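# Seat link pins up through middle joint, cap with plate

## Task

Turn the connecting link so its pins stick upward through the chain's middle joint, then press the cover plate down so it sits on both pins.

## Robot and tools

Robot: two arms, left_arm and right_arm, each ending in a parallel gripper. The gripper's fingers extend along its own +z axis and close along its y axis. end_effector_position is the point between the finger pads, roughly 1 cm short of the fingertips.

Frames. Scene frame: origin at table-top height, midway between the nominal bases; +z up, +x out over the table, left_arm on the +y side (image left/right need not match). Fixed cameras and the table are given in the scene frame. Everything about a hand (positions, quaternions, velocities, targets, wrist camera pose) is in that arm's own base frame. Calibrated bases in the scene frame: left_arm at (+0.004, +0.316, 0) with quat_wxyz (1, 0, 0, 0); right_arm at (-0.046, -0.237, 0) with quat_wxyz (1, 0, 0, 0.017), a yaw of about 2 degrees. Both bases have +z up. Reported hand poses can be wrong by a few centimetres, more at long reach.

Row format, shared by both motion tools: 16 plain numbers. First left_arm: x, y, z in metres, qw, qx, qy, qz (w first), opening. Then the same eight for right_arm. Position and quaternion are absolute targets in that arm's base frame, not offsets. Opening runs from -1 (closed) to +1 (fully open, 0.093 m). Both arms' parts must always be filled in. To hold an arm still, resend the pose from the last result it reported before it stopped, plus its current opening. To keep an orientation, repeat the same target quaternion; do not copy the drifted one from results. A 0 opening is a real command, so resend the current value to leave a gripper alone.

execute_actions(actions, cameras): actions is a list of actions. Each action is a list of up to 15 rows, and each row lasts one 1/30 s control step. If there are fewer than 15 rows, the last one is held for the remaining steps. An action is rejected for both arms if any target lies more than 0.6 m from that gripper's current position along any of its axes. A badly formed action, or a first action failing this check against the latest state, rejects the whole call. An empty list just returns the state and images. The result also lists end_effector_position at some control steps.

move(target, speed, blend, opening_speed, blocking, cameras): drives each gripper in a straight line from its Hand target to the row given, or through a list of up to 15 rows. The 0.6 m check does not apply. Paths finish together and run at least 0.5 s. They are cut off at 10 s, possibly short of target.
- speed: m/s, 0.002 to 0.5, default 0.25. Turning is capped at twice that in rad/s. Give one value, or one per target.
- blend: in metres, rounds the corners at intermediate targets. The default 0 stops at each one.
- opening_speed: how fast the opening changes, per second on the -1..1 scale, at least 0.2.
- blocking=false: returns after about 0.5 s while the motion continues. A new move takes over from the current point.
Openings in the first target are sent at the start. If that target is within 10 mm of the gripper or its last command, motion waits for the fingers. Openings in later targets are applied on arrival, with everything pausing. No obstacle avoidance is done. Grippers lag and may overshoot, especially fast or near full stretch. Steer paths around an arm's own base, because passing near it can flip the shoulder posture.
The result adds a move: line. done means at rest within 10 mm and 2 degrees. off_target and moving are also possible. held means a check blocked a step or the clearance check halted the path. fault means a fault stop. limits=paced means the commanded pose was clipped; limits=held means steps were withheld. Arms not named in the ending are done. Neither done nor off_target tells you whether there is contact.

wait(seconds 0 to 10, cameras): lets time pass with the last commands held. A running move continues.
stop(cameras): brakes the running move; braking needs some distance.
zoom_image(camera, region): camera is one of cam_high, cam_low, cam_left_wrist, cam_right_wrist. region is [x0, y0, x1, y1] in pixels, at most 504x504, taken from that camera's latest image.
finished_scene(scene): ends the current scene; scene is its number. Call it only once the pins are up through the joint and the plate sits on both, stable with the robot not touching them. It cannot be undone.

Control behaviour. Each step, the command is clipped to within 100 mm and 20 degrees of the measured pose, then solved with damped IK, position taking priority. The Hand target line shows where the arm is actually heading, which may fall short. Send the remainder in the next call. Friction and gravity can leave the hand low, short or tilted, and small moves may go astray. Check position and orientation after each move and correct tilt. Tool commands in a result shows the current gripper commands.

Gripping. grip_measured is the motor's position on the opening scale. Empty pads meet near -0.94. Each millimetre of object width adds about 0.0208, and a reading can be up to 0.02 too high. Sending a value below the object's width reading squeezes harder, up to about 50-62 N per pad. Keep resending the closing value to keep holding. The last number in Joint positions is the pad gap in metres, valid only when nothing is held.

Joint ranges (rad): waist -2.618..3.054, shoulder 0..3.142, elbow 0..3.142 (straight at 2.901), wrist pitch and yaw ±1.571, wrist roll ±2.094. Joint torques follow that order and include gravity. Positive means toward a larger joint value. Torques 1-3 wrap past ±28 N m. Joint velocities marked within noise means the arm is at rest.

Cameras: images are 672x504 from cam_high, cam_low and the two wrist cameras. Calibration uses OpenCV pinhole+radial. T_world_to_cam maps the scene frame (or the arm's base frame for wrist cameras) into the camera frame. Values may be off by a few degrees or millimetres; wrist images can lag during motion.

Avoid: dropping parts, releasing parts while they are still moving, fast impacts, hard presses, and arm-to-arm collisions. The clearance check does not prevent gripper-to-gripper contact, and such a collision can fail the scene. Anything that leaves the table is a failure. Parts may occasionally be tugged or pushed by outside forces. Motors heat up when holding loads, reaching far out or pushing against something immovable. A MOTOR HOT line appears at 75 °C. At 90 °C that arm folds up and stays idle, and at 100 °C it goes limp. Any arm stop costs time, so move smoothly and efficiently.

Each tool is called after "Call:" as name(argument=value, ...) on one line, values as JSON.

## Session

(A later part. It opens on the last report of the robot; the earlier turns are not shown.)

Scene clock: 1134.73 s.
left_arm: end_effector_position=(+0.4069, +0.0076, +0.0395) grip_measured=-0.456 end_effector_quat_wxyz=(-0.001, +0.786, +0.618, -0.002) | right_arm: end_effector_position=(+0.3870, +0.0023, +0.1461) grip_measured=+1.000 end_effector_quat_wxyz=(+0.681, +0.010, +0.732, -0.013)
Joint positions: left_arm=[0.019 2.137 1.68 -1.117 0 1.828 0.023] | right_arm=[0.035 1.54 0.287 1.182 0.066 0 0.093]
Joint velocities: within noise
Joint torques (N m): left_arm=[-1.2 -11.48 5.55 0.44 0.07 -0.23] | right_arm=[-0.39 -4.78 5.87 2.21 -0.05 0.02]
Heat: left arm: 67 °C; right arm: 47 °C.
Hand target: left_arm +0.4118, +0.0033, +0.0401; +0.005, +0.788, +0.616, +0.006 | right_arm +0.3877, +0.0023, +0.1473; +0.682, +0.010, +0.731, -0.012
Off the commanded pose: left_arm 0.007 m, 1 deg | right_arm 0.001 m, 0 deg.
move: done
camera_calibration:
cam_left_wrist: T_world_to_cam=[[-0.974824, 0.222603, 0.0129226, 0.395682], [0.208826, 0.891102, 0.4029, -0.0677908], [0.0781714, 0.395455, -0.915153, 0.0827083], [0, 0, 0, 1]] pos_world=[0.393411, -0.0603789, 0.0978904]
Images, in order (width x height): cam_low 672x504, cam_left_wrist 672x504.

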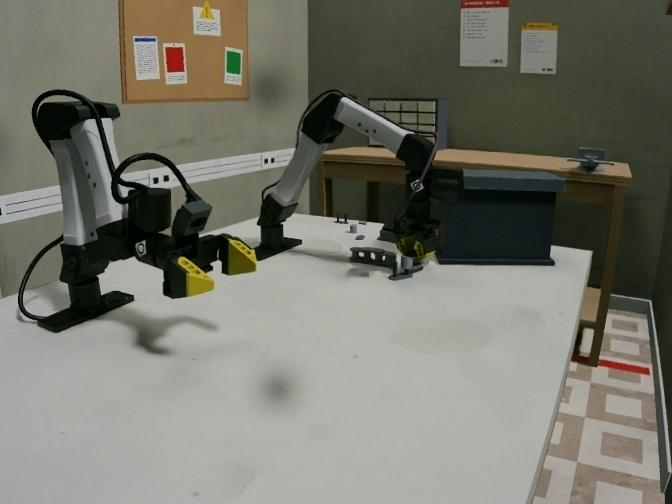

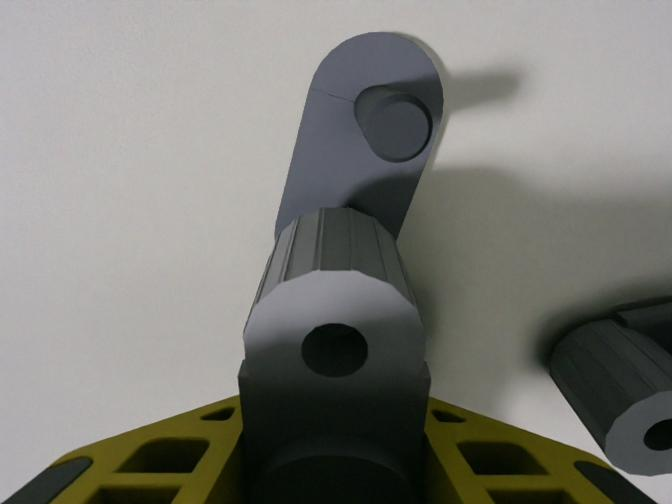

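Call:
move(target=[[0.4118,0.0040,0.022, 0.0040,0.788,0.6157,0.005, -0.64, 0.3877,0.0023,0.1473, 0.682,0.010,0.731,-0.012, 1.0]], speed=0.05, cameras=["cam_left_wrist","cam_low"])

Call:
zoom_image(camera="cam_low", region=[360, 220, 440, 290])

Scene clock: 1140.37 s.
left_arm: end_effector_position=(+0.4074, +0.0076, +0.0233) grip_measured=-0.456 end_effector_quat_wxyz=(-0.001, +0.786, +0.618, -0.001) | right_arm: end_effector_position=(+0.3870, +0.0023, +0.1461) grip_measured=+1.000 end_effector_quat_wxyz=(+0.681, +0.010, +0.732, -0.013)
Joint positions: left_arm=[0.019 2.154 1.641 -1.06 0 1.828 0.023] | right_arm=[0.035 1.54 0.287 1.182 0.066 0 0.093]
Joint velocities: within noise
Joint torques (N m): left_arm=[-1.03 -11.23 5.3 0.46 0.07 -0.21] | right_arm=[-0.32 -4.71 5.67 2.2 -0.04 0.05]
Heat: left arm: 66 °C; right arm: 47 °C.
Hand target: left_arm +0.4118, +0.0040, +0.0221; +0.004, +0.788, +0.616, +0.005 | right_arm +0.3877, +0.0023, +0.1473; +0.682, +0.010, +0.731, -0.012
Off the commanded pose: left_arm 0.006 m, 1 deg | right_arm 0.001 m, 0 deg.
move: done
camera_calibration:
cam_left_wrist: T_world_to_cam=[[-0.974833, 0.222603, 0.0121822, 0.396448], [0.208519, 0.891097, 0.403072, -0.0612735], [0.0788694, 0.395468, -0.915087, 0.0675643], [0, 0, 0, 1]] pos_world=[0.393919, -0.0603695, 0.0816952]
Images, in order (width x height): cam_low 672x504, cam_left_wrist 672x504.

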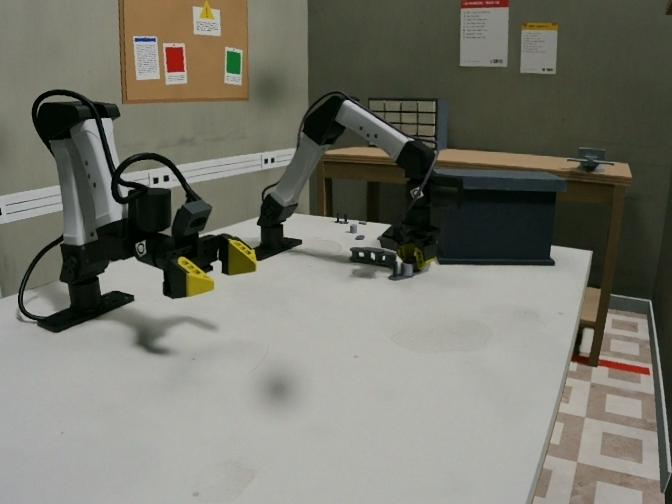

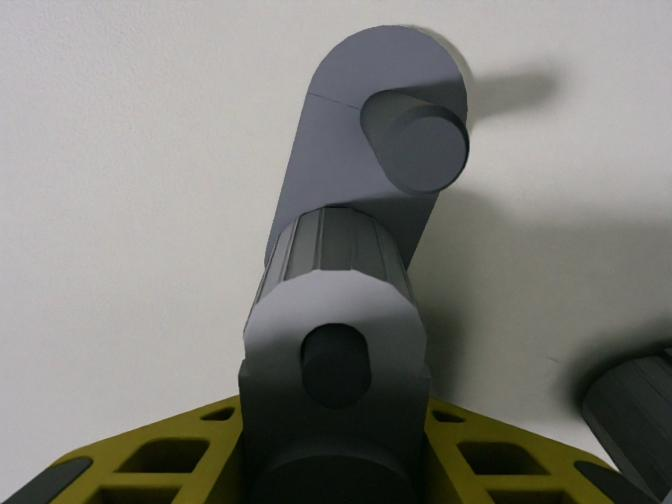

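Scaled by 6.300 from the camera's 672x504 image, which has a finer 960x720 frame.

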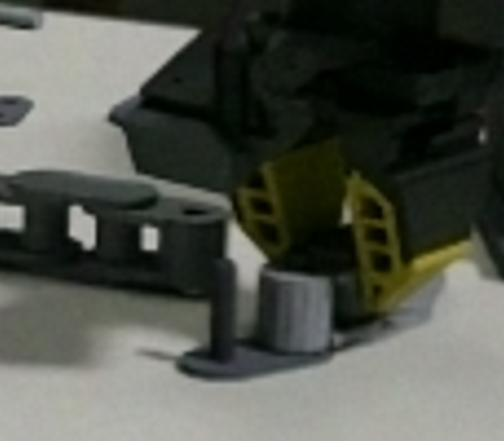

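Call:
move(target=[[0.4118,0.0040,0.0215, 0.0040,0.788,0.6157,0.005, -0.15, 0.3877,0.0023,0.1473, 0.682,0.010,0.731,-0.012, 1.0],[0.4118,0.0040,0.10, 0.0040,0.788,0.6157,0.005, -0.15, 0.3877,0.0023,0.1473, 0.682,0.010,0.731,-0.012, 1.0],[0.34,0.015,0.12, 0,0.45,0.893,0, 0.1, 0.3877,0.0023,0.1473, 0.682,0.010,0.731,-0.012, 1.0],[0.296,0.030,0.10, 0,0,1,0, 0.1, 0.3877,0.0023,0.1473, 0.682,0.010,0.731,-0.012, 1.0]], speed=[0.03,0.08,0.25,0.25], blend=[0,0.02,0.02,0], opening_speed=0.6, cameras=["cam_left_wrist","cam_low"])

Call:
zoom_image(camera="cam_low", region=[330, 220, 470, 310])

Scene clock: 1159.53 s.
left_arm: end_effector_position=(+0.2942, +0.0279, +0.0916) grip_measured=+0.098 end_effector_quat_wxyz=(-0.022, +0.009, +1.000, -0.002) | right_arm: end_effector_position=(+0.3870, +0.0023, +0.1461) grip_measured=+1.000 end_effector_quat_wxyz=(+0.681, +0.010, +0.732, -0.013)
Joint positions: left_arm=[0.094 1.713 1.309 -1.212 0 0.112 0.05] | right_arm=[0.035 1.54 0.287 1.182 0.066 0 0.093]
Joint velocities: within noise
Joint torques (N m): left_arm=[0.51 -11.54 4.81 0.45 0.01 -0.29] | right_arm=[-0.28 -4.88 5.48 2.16 -0.05 -0.04]
Heat: left arm: 65 °C; right arm: 47 °C.
Hand target: left_arm +0.2959, +0.0300, +0.0999; +0.000, +0.000, +1.000, +0.000 | right_arm +0.3877, +0.0023, +0.1473; +0.682, +0.010, +0.731, -0.012
Off the commanded pose: left_arm 0.009 m, 3 deg | right_arm 0.001 m, 0 deg.
move: off_target (left_arm); blend cut to 0 m at target 3; target 3's new opening was sent with left_arm's hand 0.012 m and 2 deg from that target
camera_calibration:
cam_left_wrist: T_world_to_cam=[[-0.002263, -0.999915, 0.0128599, 0.0286698], [-0.896172, 0.00773385, 0.44364, 0.262709], [-0.443702, -0.0105207, -0.896113, 0.2943], [0, 0, 0, 1]] pos_world=[0.366079, 0.0297319, 0.146809]
Images, in order (width x height): cam_low 672x504, cam_left_wrist 672x504.

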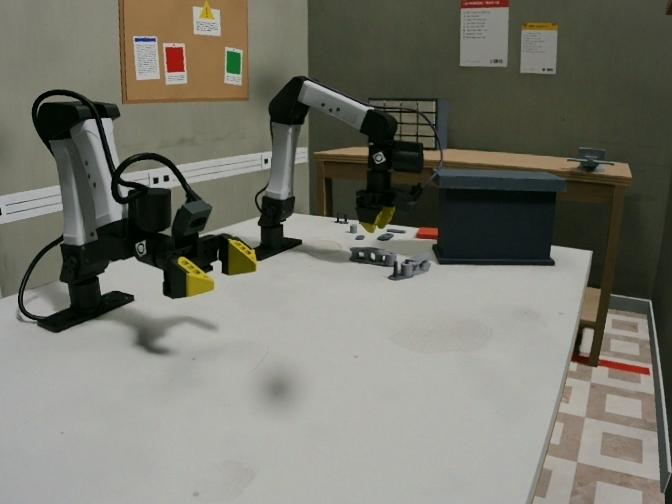

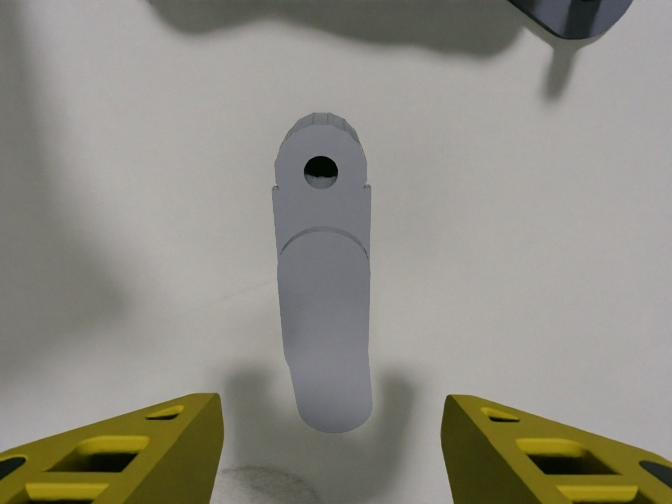

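Scaled by 3.600 from the camera's 672x504 image, which has a finer 960x720 frame.

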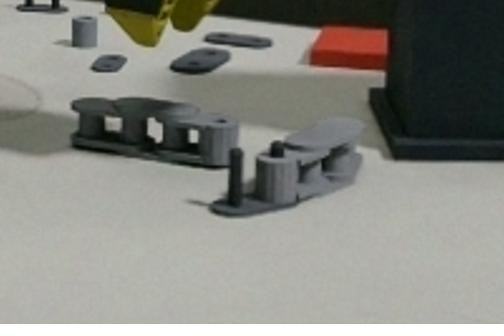

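Call:
move(target=[[0.300,0.035,0.07, 0,0,1,0, 0.1, 0.3877,0.0023,0.1473, 0.682,0.010,0.731,-0.012, 1.0],[0.3005,0.0325,0.0155, 0,0,1,0, 0.1, 0.3877,0.0023,0.1473, 0.682,0.010,0.731,-0.012, 1.0]], speed=0.12, blend=[0.01,0], cameras=["cam_left_wrist"])

Scene clock: 1173.53 s.
left_arm: end_effector_position=(+0.2996, +0.0321, +0.0194) grip_measured=+0.098 end_effector_quat_wxyz=(+0.000, +0.002, +1.000, +0.000) | right_arm: end_effector_position=(+0.3870, +0.0023, +0.1461) grip_measured=+1.000 end_effector_quat_wxyz=(+0.681, +0.010, +0.732, -0.013)
Joint positions: left_arm=[0.107 1.778 1.087 -0.88 0 0.111 0.05] | right_arm=[0.035 1.54 0.287 1.182 0.066 0 0.093]
Joint velocities: within noise
Joint torques (N m): left_arm=[-0.06 -6.99 4.71 0.48 0.01 -0.21] | right_arm=[-0.25 -4.67 5.64 2.23 -0.01 0.02]
Heat: left arm: 61 °C; right arm: 47 °C.
Hand target: left_arm +0.3004, +0.0325, +0.0155; +0.000, +0.000, +1.000, +0.000 | right_arm +0.3877, +0.0023, +0.1473; +0.682, +0.010, +0.731, -0.012
Off the commanded pose: left_arm 0.004 m, 0 deg | right_arm 0.001 m, 0 deg.
move: done
camera_calibration:
cam_left_wrist: T_world_to_cam=[[0.0102343, -0.999911, 0.00857555, 0.0301552], [-0.914841, -0.0059007, 0.403771, 0.306338], [-0.403684, -0.0119776, -0.91482, 0.220506], [0, 0, 0, 1]] pos_world=[0.368956, 0.0346013, 0.0777742]
Images, in order (width x height): cam_left_wrist 672x504.

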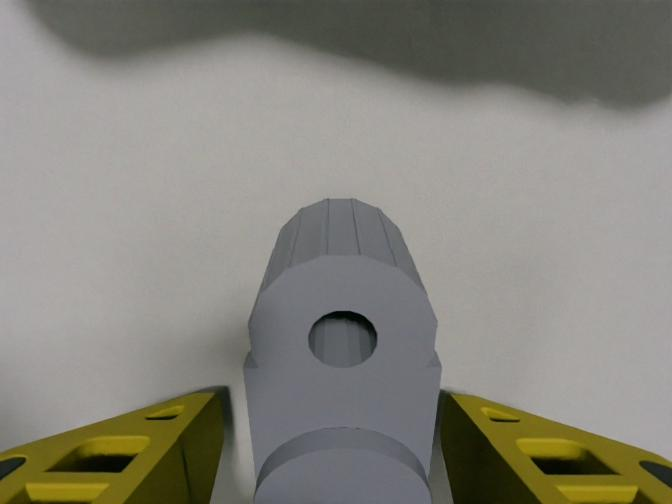

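Call:
move(target=[[0.3005,0.0325,0.0155, 0,0,1,0, -0.64, 0.3877,0.0023,0.1473, 0.682,0.010,0.731,-0.012, 1.0],[0.3005,0.0325,0.06, 0,0,1,0, -0.64, 0.3877,0.0023,0.1473, 0.682,0.010,0.731,-0.012, 1.0],[0.335,-0.045,0.105, 0.012,0,1,0, -0.64, 0.3877,0.0023,0.1473, 0.682,0.010,0.731,-0.012, 1.0]], speed=0.15, blend=[0,0.02,0], opening_speed=1, cameras=["cam_left_wrist","cam_low"])

Call:
zoom_image(camera="cam_low", region=[330, 220, 470, 310])

Scene clock: 1191.90 s.
left_arm: end_effector_position=(+0.3280, -0.0437, +0.0955) grip_measured=-0.455 end_effector_quat_wxyz=(+0.001, +0.004, +1.000, +0.000) | right_arm: end_effector_position=(+0.3870, +0.0023, +0.1461) grip_measured=+1.000 end_effector_quat_wxyz=(+0.681, +0.010, +0.732, -0.013)
Joint positions: left_arm=[-0.133 1.801 1.431 -1.199 0 -0.125 0.023] | right_arm=[0.035 1.54 0.287 1.182 0.066 0 0.093]
Joint velocities: within noise
Joint torques (N m): left_arm=[-0.43 -8.47 8.81 0.14 -0.04 -0.28] | right_arm=[-0.42 -4.66 5.93 2.23 -0.02 -0.04]
Heat: left arm: 57 °C; right arm: 47 °C.
Hand target: left_arm +0.3348, -0.0449, +0.1050; +0.012, +0.000, +1.000, +0.000 | right_arm +0.3877, +0.0023, +0.1473; +0.682, +0.010, +0.731, -0.012
Off the commanded pose: left_arm 0.012 m, 1 deg | right_arm 0.001 m, 0 deg.
move: off_target (left_arm)
camera_calibration:
cam_left_wrist: T_world_to_cam=[[0.00678084, -0.999938, 0.00883563, -0.0454746], [-0.915803, -0.00266151, 0.40162, 0.301725], [-0.401572, -0.010815, -0.915764, 0.300086], [0, 0, 0, 1]] pos_world=[0.397135, -0.0414233, 0.154031]
Images, in order (width x height): cam_low 672x504, cam_left_wrist 672x504.

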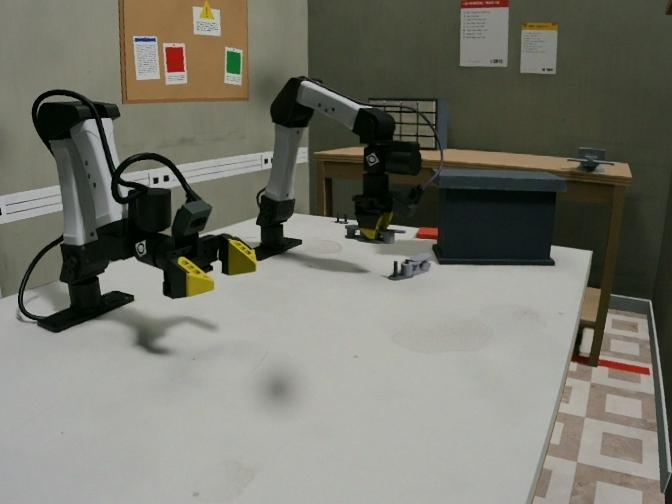

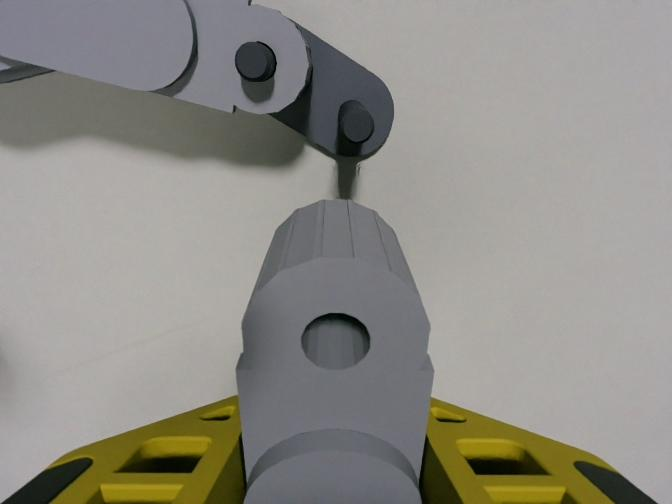

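Scaled by 3.600 from the camera's 672x504 image, which has a finer 960x720 frame.

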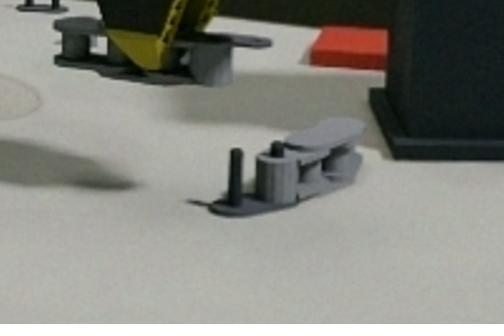

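Call:
move(target=[[0.3565,-0.0515,0.080, 0.008,0,1,0, -0.64, 0.3877,0.0023,0.1473, 0.682,0.010,0.731,-0.012, 1.0]], speed=0.1, cameras=["cam_left_wrist","cam_low"])

Call:
zoom_image(camera="cam_low", region=[360, 220, 440, 290])

Scene clock: 1203.60 s.
left_arm: end_effector_position=(+0.3435, -0.0472, +0.0701) grip_measured=-0.455 end_effector_quat_wxyz=(-0.014, +0.001, +1.000, +0.002) | right_arm: end_effector_position=(+0.3870, +0.0023, +0.1461) grip_measured=+1.000 end_effector_quat_wxyz=(+0.681, +0.010, +0.732, -0.013)
Joint positions: left_arm=[-0.137 1.905 1.464 -1.159 0 -0.134 0.023] | right_arm=[0.035 1.54 0.287 1.182 0.066 0 0.093]
Joint velocities: within noise
Joint torques (N m): left_arm=[-0.84 -9.47 8.87 0.34 -0.03 -0.29] | right_arm=[-0.49 -4.77 5.61 2.21 0 0.03]
Heat: left arm: 56 °C; right arm: 47 °C.
Hand target: left_arm +0.3560, -0.0515, +0.0802; +0.008, +0.000, +1.000, +0.000 | right_arm +0.3877, +0.0023, +0.1473; +0.682, +0.010, +0.731, -0.012
Off the commanded pose: left_arm 0.017 m, 3 deg | right_arm 0.001 m, 0 deg.
move: off_target (left_arm)
camera_calibration:
cam_left_wrist: T_world_to_cam=[[0.0123235, -0.999915, 0.00421323, -0.0504673], [-0.902893, -0.00931691, 0.429765, 0.319385], [-0.42969, -0.00910032, -0.902931, 0.291859], [0, 0, 0, 1]] pos_world=[0.414401, -0.0448313, 0.126481]
Images, in order (width x height): cam_low 672x504, cam_left_wrist 672x504.

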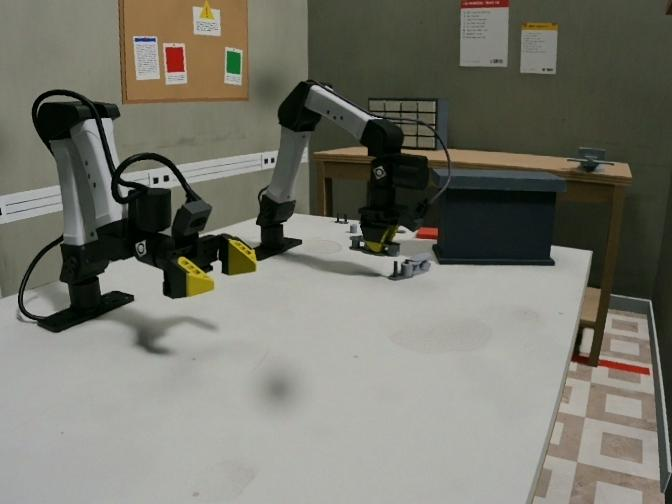

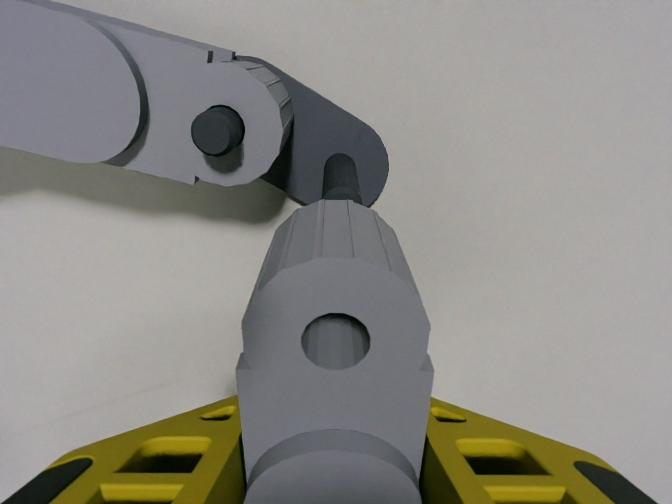

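Scaled by 6.300 from the camera's 672x504 image, which has a finer 960x720 frame.

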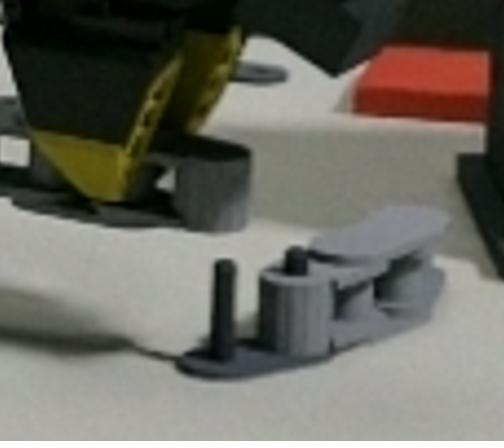

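Call:
move(target=[[0.350,-0.046,0.125, 0.008,0,1,0, -0.64, 0.3877,0.0023,0.1473, 0.682,0.010,0.731,-0.012, 1.0],[0.3555,-0.0525,0.072, 0.006,0,1,0, -0.64, 0.3877,0.0023,0.1473, 0.682,0.010,0.731,-0.012, 1.0]], speed=0.1, cameras=["cam_left_wrist","cam_low"])

Call:
zoom_image(camera="cam_low", region=[360, 220, 440, 290])

Scene clock: 1216.23 s.
left_arm: end_effector_position=(+0.3537, -0.0486, +0.0716) grip_measured=-0.455 end_effector_quat_wxyz=(+0.001, +0.000, +1.000, +0.000) | right_arm: end_effector_position=(+0.3870, +0.0023, +0.1461) grip_measured=+1.000 end_effector_quat_wxyz=(+0.681, +0.010, +0.732, -0.013)
Joint positions: left_arm=[-0.137 1.914 1.482 -1.136 0 -0.137 0.023] | right_arm=[0.035 1.54 0.287 1.182 0.066 0 0.093]
Joint velocities: within noise
Joint torques (N m): left_arm=[-1.22 -9.66 5.61 0.42 -0.02 -0.29] | right_arm=[-0.16 -4.77 5.7 2.24 0.01 0]
Heat: left arm: 56 °C; right arm: 47 °C.
Hand target: left_arm +0.3555, -0.0524, +0.0720; +0.006, +0.000, +1.000, +0.000 | right_arm +0.3877, +0.0023, +0.1473; +0.682, +0.010, +0.731, -0.012
Off the commanded pose: left_arm 0.004 m, 1 deg | right_arm 0.001 m, 0 deg.
move: done
camera_calibration:
cam_left_wrist: T_world_to_cam=[[0.015169, -0.999845, 0.00891933, -0.0533473], [-0.9159, -0.0103158, 0.401274, 0.334564], [-0.40112, -0.0142562, -0.915915, 0.28816], [0, 0, 0, 1]] pos_world=[0.422823, -0.0457797, 0.130154]
Images, in order (width x height): cam_low 672x504, cam_left_wrist 672x504.

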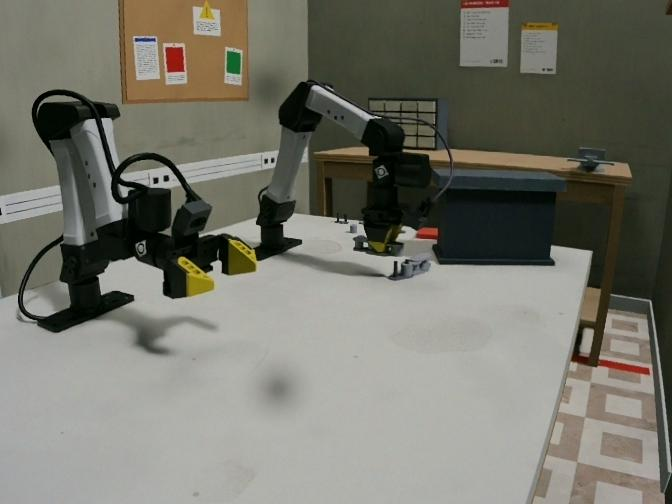

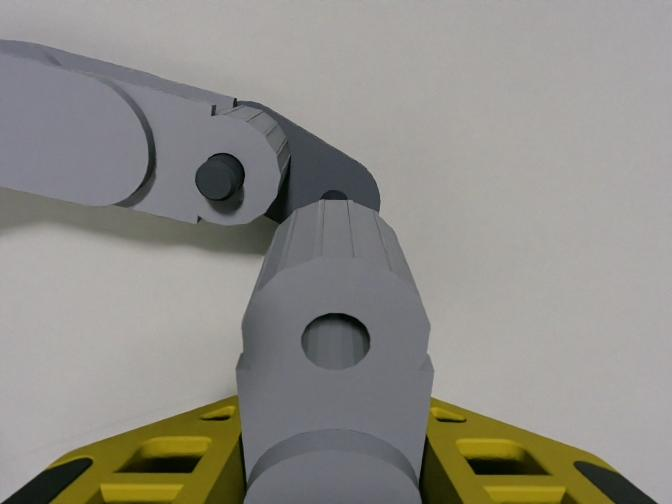

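Scaled by 6.300 from the camera's 672x504 image, which has a finer 960x720 frame.

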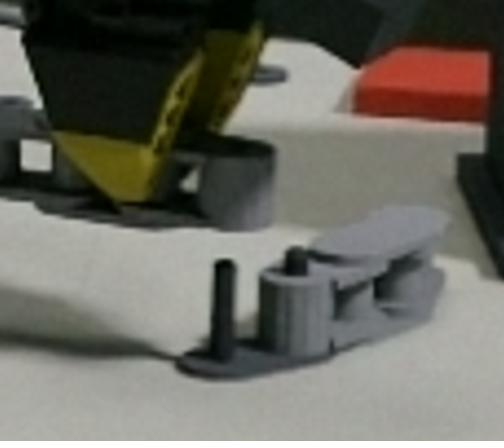

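Call:
zoom_image(camera="cam_low", region=[380, 235, 420, 285])

Scaled by 10.080 from the camera's 672x504 image, which has a finer 960x720 frame.

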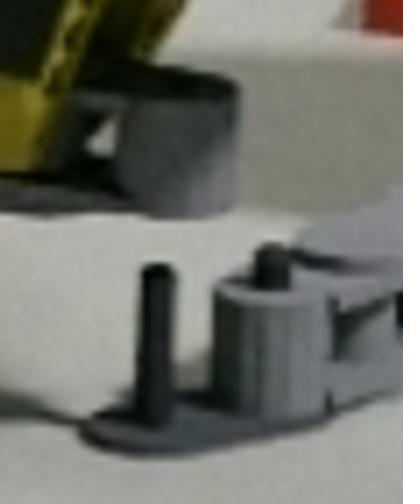

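Call:
move(target=[[0.3533,-0.0545,0.062, 0.006,0,1,0, -0.64, 0.3877,0.0023,0.1473, 0.682,0.010,0.731,-0.012, 1.0]], speed=0.05, cameras=["cam_left_wrist","cam_low"])

Call:
zoom_image(camera="cam_low", region=[380, 235, 420, 285])

Scene clock: 1266.90 s.
left_arm: end_effector_position=(+0.3516, -0.0517, +0.0622) grip_measured=-0.455 end_effector_quat_wxyz=(+0.002, +0.001, +1.000, +0.000) | right_arm: end_effector_position=(+0.3870, +0.0023, +0.1461) grip_measured=+1.000 end_effector_quat_wxyz=(+0.681, +0.010, +0.732, -0.013)
Joint positions: left_arm=[-0.146 1.914 1.444 -1.097 0 -0.144 0.023] | right_arm=[0.035 1.54 0.287 1.182 0.066 0 0.093]
Joint velocities: within noise
Joint torques (N m): left_arm=[-0.91 -9.54 5.5 0.43 -0.03 -0.31] | right_arm=[-0.42 -4.77 5.86 2.21 -0.01 0.03]
Heat: left arm: 54 °C; right arm: 47 °C.
Hand target: left_arm +0.3532, -0.0544, +0.0620; +0.006, +0.000, +1.000, +0.000 | right_arm +0.3877, +0.0023, +0.1473; +0.682, +0.010, +0.731, -0.012
Off the commanded pose: left_arm 0.003 m, 0 deg | right_arm 0.001 m, 0 deg.
move: done
camera_calibration:
cam_left_wrist: T_world_to_cam=[[0.012104, -0.999885, 0.00917579, -0.0553026], [-0.916532, -0.00742519, 0.399893, 0.336836], [-0.399778, -0.0132502, -0.916516, 0.278272], [0, 0, 0, 1]] pos_world=[0.420637, -0.049108, 0.12085]
Images, in order (width x height): cam_low 672x504, cam_left_wrist 672x504.

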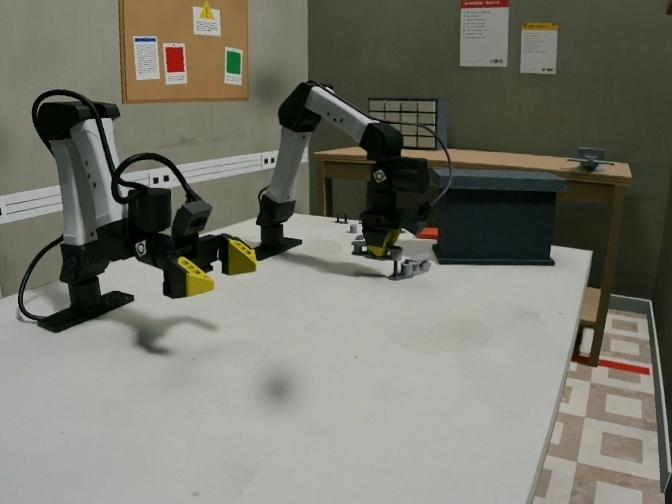

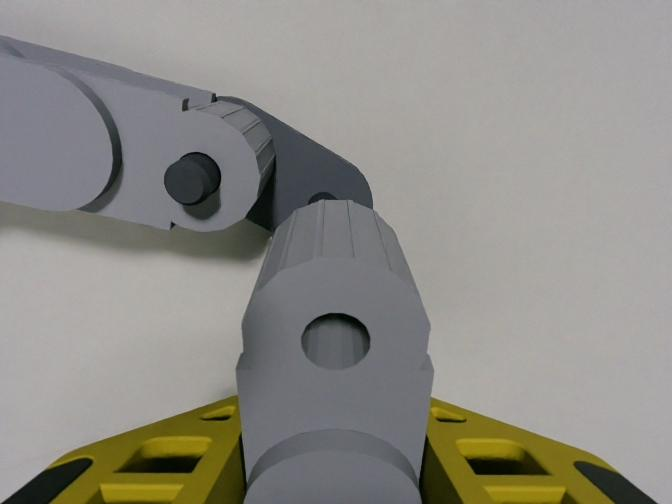

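Scaled by 10.080 from the camera's 672x504 image, which has a finer 960x720 frame.

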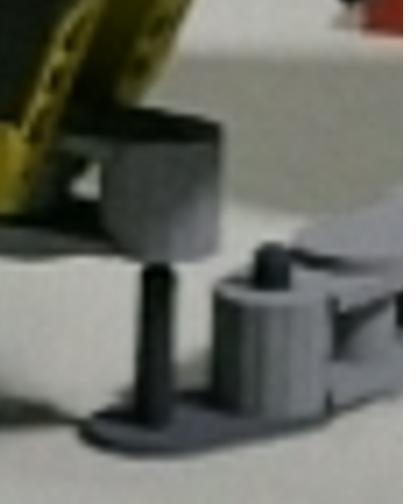

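Call:
move(target=[[0.3520,-0.0480,0.0625, 0.005,0,1,0, -0.64, 0.3877,0.0023,0.1473, 0.682,0.010,0.731,-0.012, 1.0]], speed=0.05, cameras=["cam_left_wrist","cam_low"])

Call:
zoom_image(camera="cam_low", region=[380, 235, 420, 285])

Scene clock: 1276.60 s.
left_arm: end_effector_position=(+0.3498, -0.0515, +0.0604) grip_measured=-0.455 end_effector_quat_wxyz=(-0.001, +0.001, +1.000, +0.000) | right_arm: end_effector_position=(+0.3870, +0.0023, +0.1461) grip_measured=+1.000 end_effector_quat_wxyz=(+0.681, +0.010, +0.732, -0.013)
Joint positions: left_arm=[-0.146 1.914 1.437 -1.095 0 -0.144 0.023] | right_arm=[0.035 1.54 0.287 1.182 0.066 0 0.093]
Joint velocities: within noise
Joint torques (N m): left_arm=[0.87 -10.21 5.48 0.41 -0.02 -0.09] | right_arm=[-0.43 -4.7 5.94 2.19 -0.01 0.02]
Heat: left arm: 54 °C; right arm: 47 °C.
Hand target: left_arm +0.3519, -0.0479, +0.0625; +0.005, +0.000, +1.000, +0.000 | right_arm +0.3877, +0.0023, +0.1473; +0.682, +0.010, +0.731, -0.012
Off the commanded pose: left_arm 0.005 m, 1 deg | right_arm 0.001 m, 0 deg.
move: done
camera_calibration:
cam_left_wrist: T_world_to_cam=[[0.0125348, -0.999887, 0.00827266, -0.055097], [-0.914251, -0.00810986, 0.405068, 0.334762], [-0.404955, -0.0126407, -0.914249, 0.277633], [0, 0, 0, 1]] pos_world=[0.419176, -0.0488665, 0.11868]
Images, in order (width x height): cam_low 672x504, cam_left_wrist 672x504.

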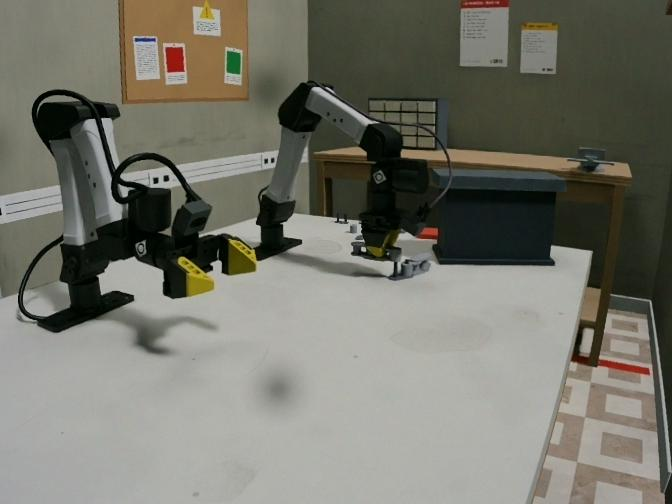

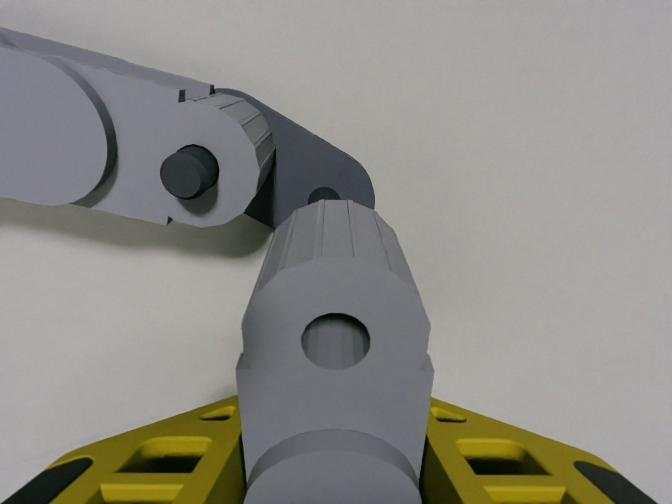

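Scaled by 10.080 from the camera's 672x504 image, which has a finer 960x720 frame.

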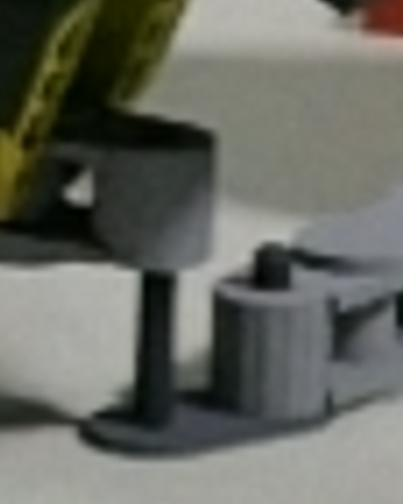

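Call:
move(target=[[0.346,-0.062,0.100, 0.005,0,1,0, -0.64, 0.3877,0.0023,0.1473, 0.682,0.010,0.731,-0.012, 1.0],[0.3524,-0.0482,0.066, 0.005,0,1,0, -0.64, 0.3877,0.0023,0.1473, 0.682,0.010,0.731,-0.012, 1.0]], speed=0.08, cameras=["cam_left_wrist","cam_low"])

Call:
zoom_image(camera="cam_low", region=[380, 235, 420, 285])

Scene clock: 1288.53 s.
left_arm: end_effector_position=(+0.3499, -0.0499, +0.0634) grip_measured=-0.455 end_effector_quat_wxyz=(-0.003, -0.002, +1.000, +0.000) | right_arm: end_effector_position=(+0.3870, +0.0023, +0.1461) grip_measured=+1.000 end_effector_quat_wxyz=(+0.681, +0.010, +0.732, -0.013)
Joint positions: left_arm=[-0.142 1.914 1.449 -1.111 0 -0.147 0.023] | right_arm=[0.035 1.54 0.287 1.182 0.066 0 0.093]
Joint velocities: within noise
Joint torques (N m): left_arm=[0.36 -10.35 5.5 0.42 -0.02 -0.09] | right_arm=[-0.23 -4.63 5.78 2.13 0 0.02]
Heat: left arm: 54 °C; right arm: 47 °C.
Hand target: left_arm +0.3525, -0.0482, +0.0661; +0.005, +0.000, +1.000, +0.000 | right_arm +0.3877, +0.0023, +0.1473; +0.682, +0.010, +0.731, -0.012
Off the commanded pose: left_arm 0.004 m, 1 deg | right_arm 0.001 m, 0 deg.
move: done
camera_calibration:
cam_left_wrist: T_world_to_cam=[[0.0194298, -0.999778, 0.00809462, -0.0559629], [-0.91277, -0.0144337, 0.408219, 0.332614], [-0.408012, -0.0153201, -0.912848, 0.281282], [0, 0, 0, 1]] pos_world=[0.419454, -0.0468404, 0.121441]
Images, in order (width x height): cam_low 672x504, cam_left_wrist 672x504.

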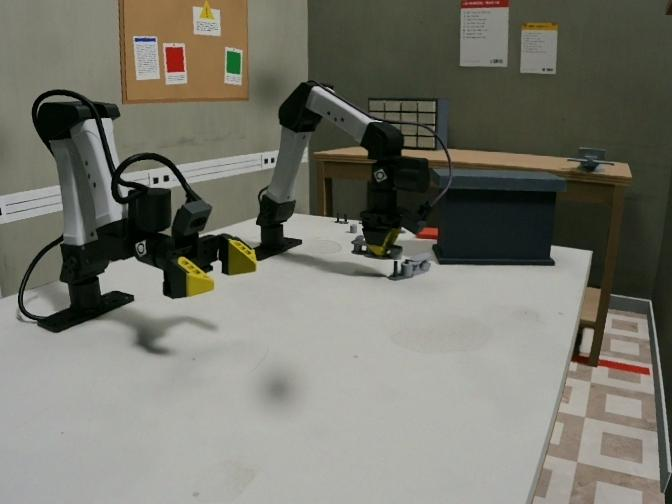

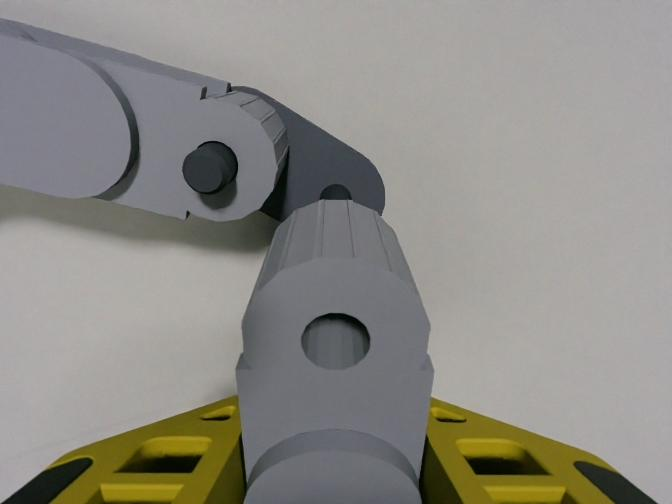

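Scaled by 10.080 from the camera's 672x504 image, which has a finer 960x720 frame.

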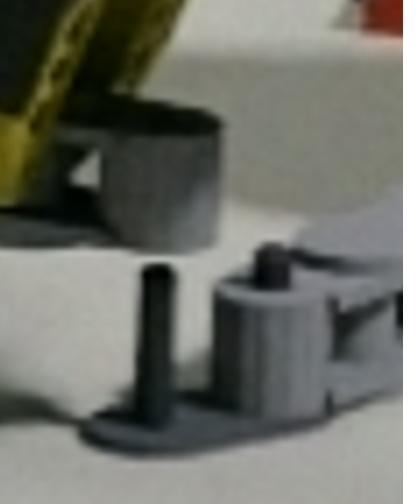

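Call:
move(target=[[0.3545,-0.0495,0.055, 0.003,0,1,0, -0.64, 0.3877,0.0023,0.1473, 0.682,0.010,0.731,-0.012, 1.0]], speed=0.05, cameras=["cam_left_wrist","cam_low"])

Call:
zoom_image(camera="cam_low", region=[380, 235, 420, 285])

Scene clock: 1299.50 s.
left_arm: end_effector_position=(+0.3510, -0.0501, +0.0554) grip_measured=-0.455 end_effector_quat_wxyz=(-0.003, -0.002, +1.000, +0.000) | right_arm: end_effector_position=(+0.3870, +0.0023, +0.1461) grip_measured=+1.000 end_effector_quat_wxyz=(+0.681, +0.010, +0.732, -0.013)
Joint positions: left_arm=[-0.142 1.926 1.433 -1.084 0 -0.146 0.023] | right_arm=[0.035 1.54 0.287 1.182 0.066 0 0.093]
Joint velocities: within noise
Joint torques (N m): left_arm=[0.1 -9.52 5.5 0.48 -0.02 -0.1] | right_arm=[-0.34 -4.62 5.76 2.12 0.01 0.02]
Heat: left arm: 55 °C; right arm: 47 °C.
Hand target: left_arm +0.3544, -0.0495, +0.0550; +0.003, +0.000, +1.000, +0.000 | right_arm +0.3877, +0.0023, +0.1473; +0.682, +0.010, +0.731, -0.012
Off the commanded pose: left_arm 0.004 m, 1 deg | right_arm 0.001 m, 0 deg.
move: done
camera_calibration:
cam_left_wrist: T_world_to_cam=[[0.0190575, -0.999787, 0.00791343, -0.0559433], [-0.912312, -0.0141508, 0.409251, 0.336743], [-0.409052, -0.0150188, -0.912387, 0.27475], [0, 0, 0, 1]] pos_world=[0.420668, -0.0470398, 0.113309]
Images, in order (width x height): cam_low 672x504, cam_left_wrist 672x504.

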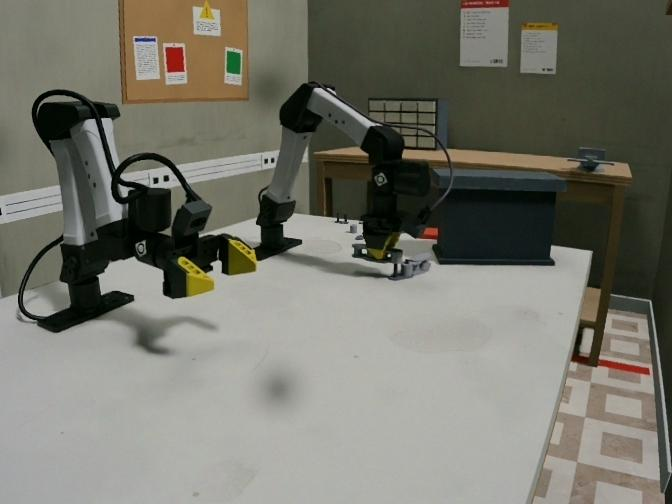

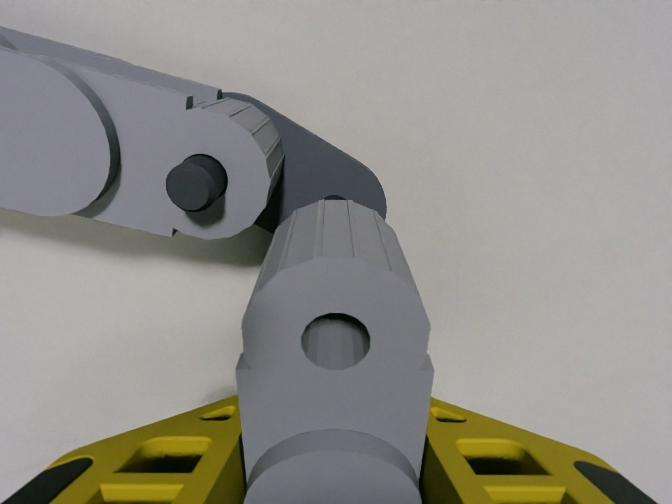

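Scaled by 10.080 from the camera's 672x504 image, which has a finer 960x720 frame.

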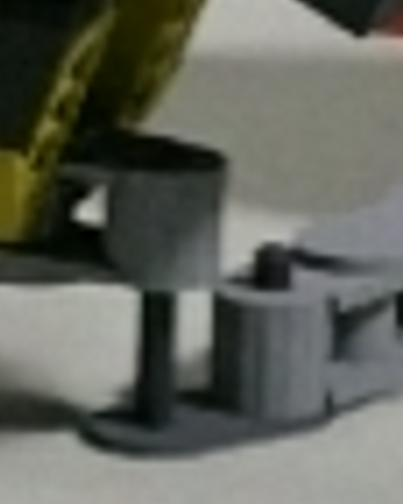

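Call:
move(target=[[0.3545,-0.0495,0.046, 0.003,0,1,0, -0.64, 0.3877,0.0023,0.1473, 0.682,0.010,0.731,-0.012, 1.0]], speed=0.04, cameras=["cam_left_wrist","cam_low"])

Call:
zoom_image(camera="cam_low", region=[380, 235, 420, 285])

Scene clock: 1307.87 s.
left_arm: end_effector_position=(+0.3513, -0.0501, +0.0465) grip_measured=-0.455 end_effector_quat_wxyz=(-0.003, -0.002, +1.000, +0.000) | right_arm: end_effector_position=(+0.3870, +0.0023, +0.1461) grip_measured=+1.000 end_effector_quat_wxyz=(+0.681, +0.010, +0.732, -0.013)
Joint positions: left_arm=[-0.142 1.936 1.409 -1.049 0 -0.146 0.023] | right_arm=[0.035 1.54 0.287 1.182 0.066 0 0.093]
Joint velocities: within noise
Joint torques (N m): left_arm=[0.1 -9.57 5.45 0.47 -0.02 -0.09] | right_arm=[-0.43 -4.63 5.91 2.19 -0.07 -0.02]
Heat: left arm: 54 °C; right arm: 47 °C.
Hand target: left_arm +0.3545, -0.0495, +0.0461; +0.003, +0.000, +1.000, +0.000 | right_arm +0.3877, +0.0023, +0.1473; +0.682, +0.010, +0.731, -0.012
Off the commanded pose: left_arm 0.003 m, 1 deg | right_arm 0.001 m, 0 deg.
move: done
camera_calibration:
cam_left_wrist: T_world_to_cam=[[0.0190484, -0.999786, 0.00809658, -0.0559272], [-0.912775, -0.0140847, 0.40822, 0.340886], [-0.408018, -0.0151663, -0.912848, 0.266385], [0, 0, 0, 1]] pos_world=[0.420907, -0.0470739, 0.104465]
Images, in order (width x height): cam_low 672x504, cam_left_wrist 672x504.

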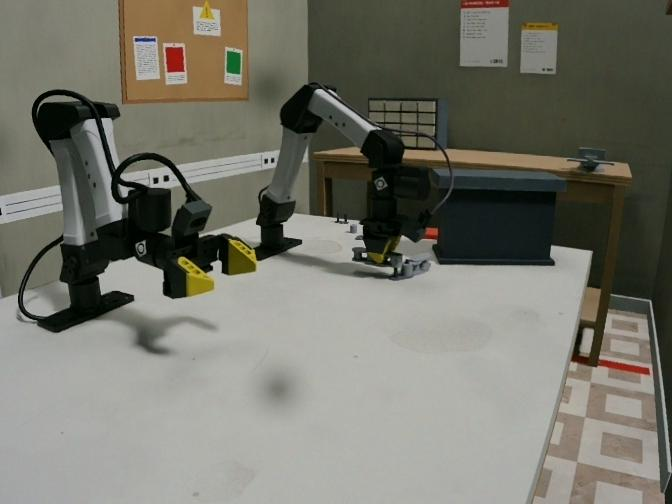

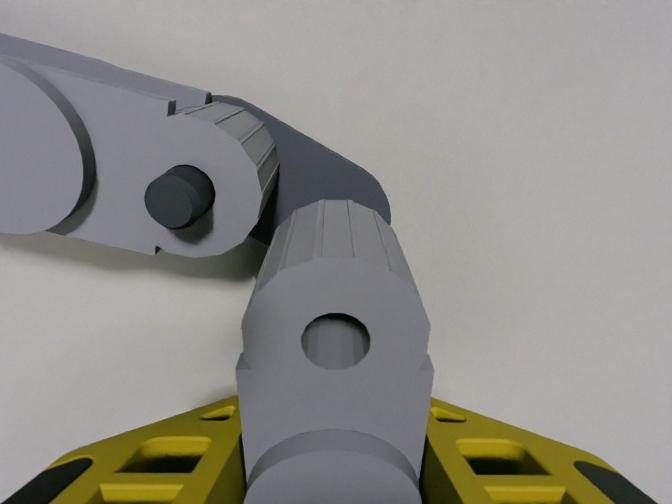

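Scaled by 10.080 from the camera's 672x504 image, which has a finer 960x720 frame.

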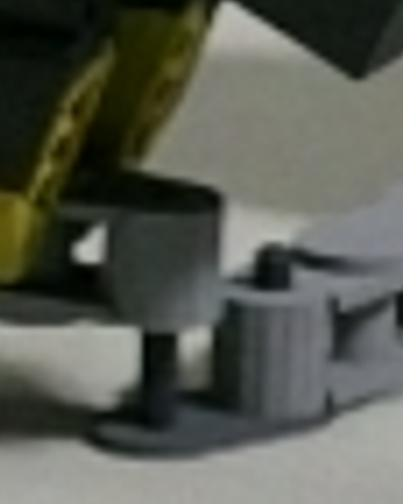

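Call:
move(target=[[0.3540,-0.0500,0.024, 0.002,0,1,0, -0.64, 0.3877,0.0023,0.1473, 0.682,0.010,0.731,-0.012, 1.0]], speed=0.04, cameras=["cam_left_wrist","cam_low"])

Call:
zoom_image(camera="cam_low", region=[380, 235, 420, 285])

Scene clock: 1318.10 s.
left_arm: end_effector_position=(+0.3511, -0.0501, +0.0244) grip_measured=-0.455 end_effector_quat_wxyz=(-0.003, -0.002, +1.000, +0.000) | right_arm: end_effector_position=(+0.3870, +0.0023, +0.1461) grip_measured=+1.000 end_effector_quat_wxyz=(+0.681, +0.010, +0.732, -0.013)
Joint positions: left_arm=[-0.142 1.963 1.355 -0.97 0 -0.146 0.023] | right_arm=[0.035 1.54 0.287 1.182 0.066 0 0.093]
Joint velocities: within noise
Joint torques (N m): left_arm=[-0.05 -9.66 5.31 0.46 -0.02 -0.11] | right_arm=[-0.35 -4.93 5.65 2.21 0.04 0.01]
Heat: left arm: 55 °C; right arm: 47 °C.
Hand target: left_arm +0.3540, -0.0500, +0.0240; +0.002, +0.000, +1.000, +0.000 | right_arm +0.3877, +0.0023, +0.1473; +0.682, +0.010, +0.731, -0.012
Off the commanded pose: left_arm 0.003 m, 1 deg | right_arm 0.001 m, 0 deg.
move: done
camera_calibration:
cam_left_wrist: T_world_to_cam=[[0.0190604, -0.999787, 0.00785238, -0.0557125], [-0.912157, -0.0141728, 0.409595, 0.349452], [-0.409397, -0.0149697, -0.912234, 0.24662], [0, 0, 0, 1]] pos_world=[0.420782, -0.0470561, 0.0822794]
Images, in order (width x height): cam_low 672x504, cam_left_wrist 672x504.

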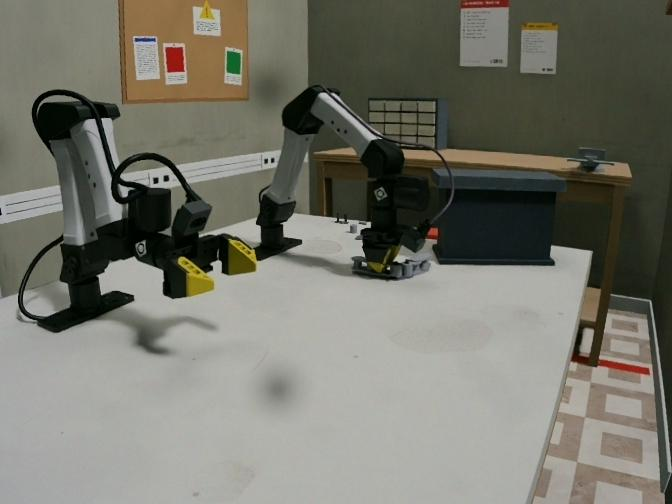

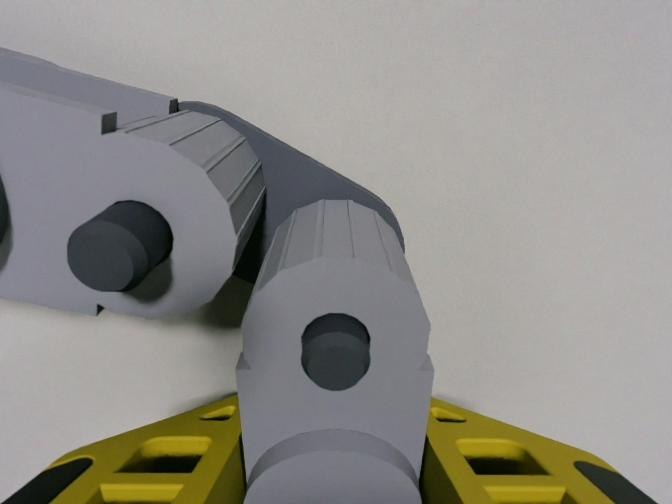

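Scaled by 10.080 from the camera's 672x504 image, which has a finer 960x720 frame.

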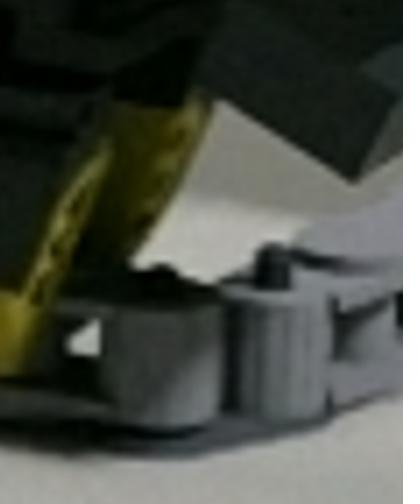

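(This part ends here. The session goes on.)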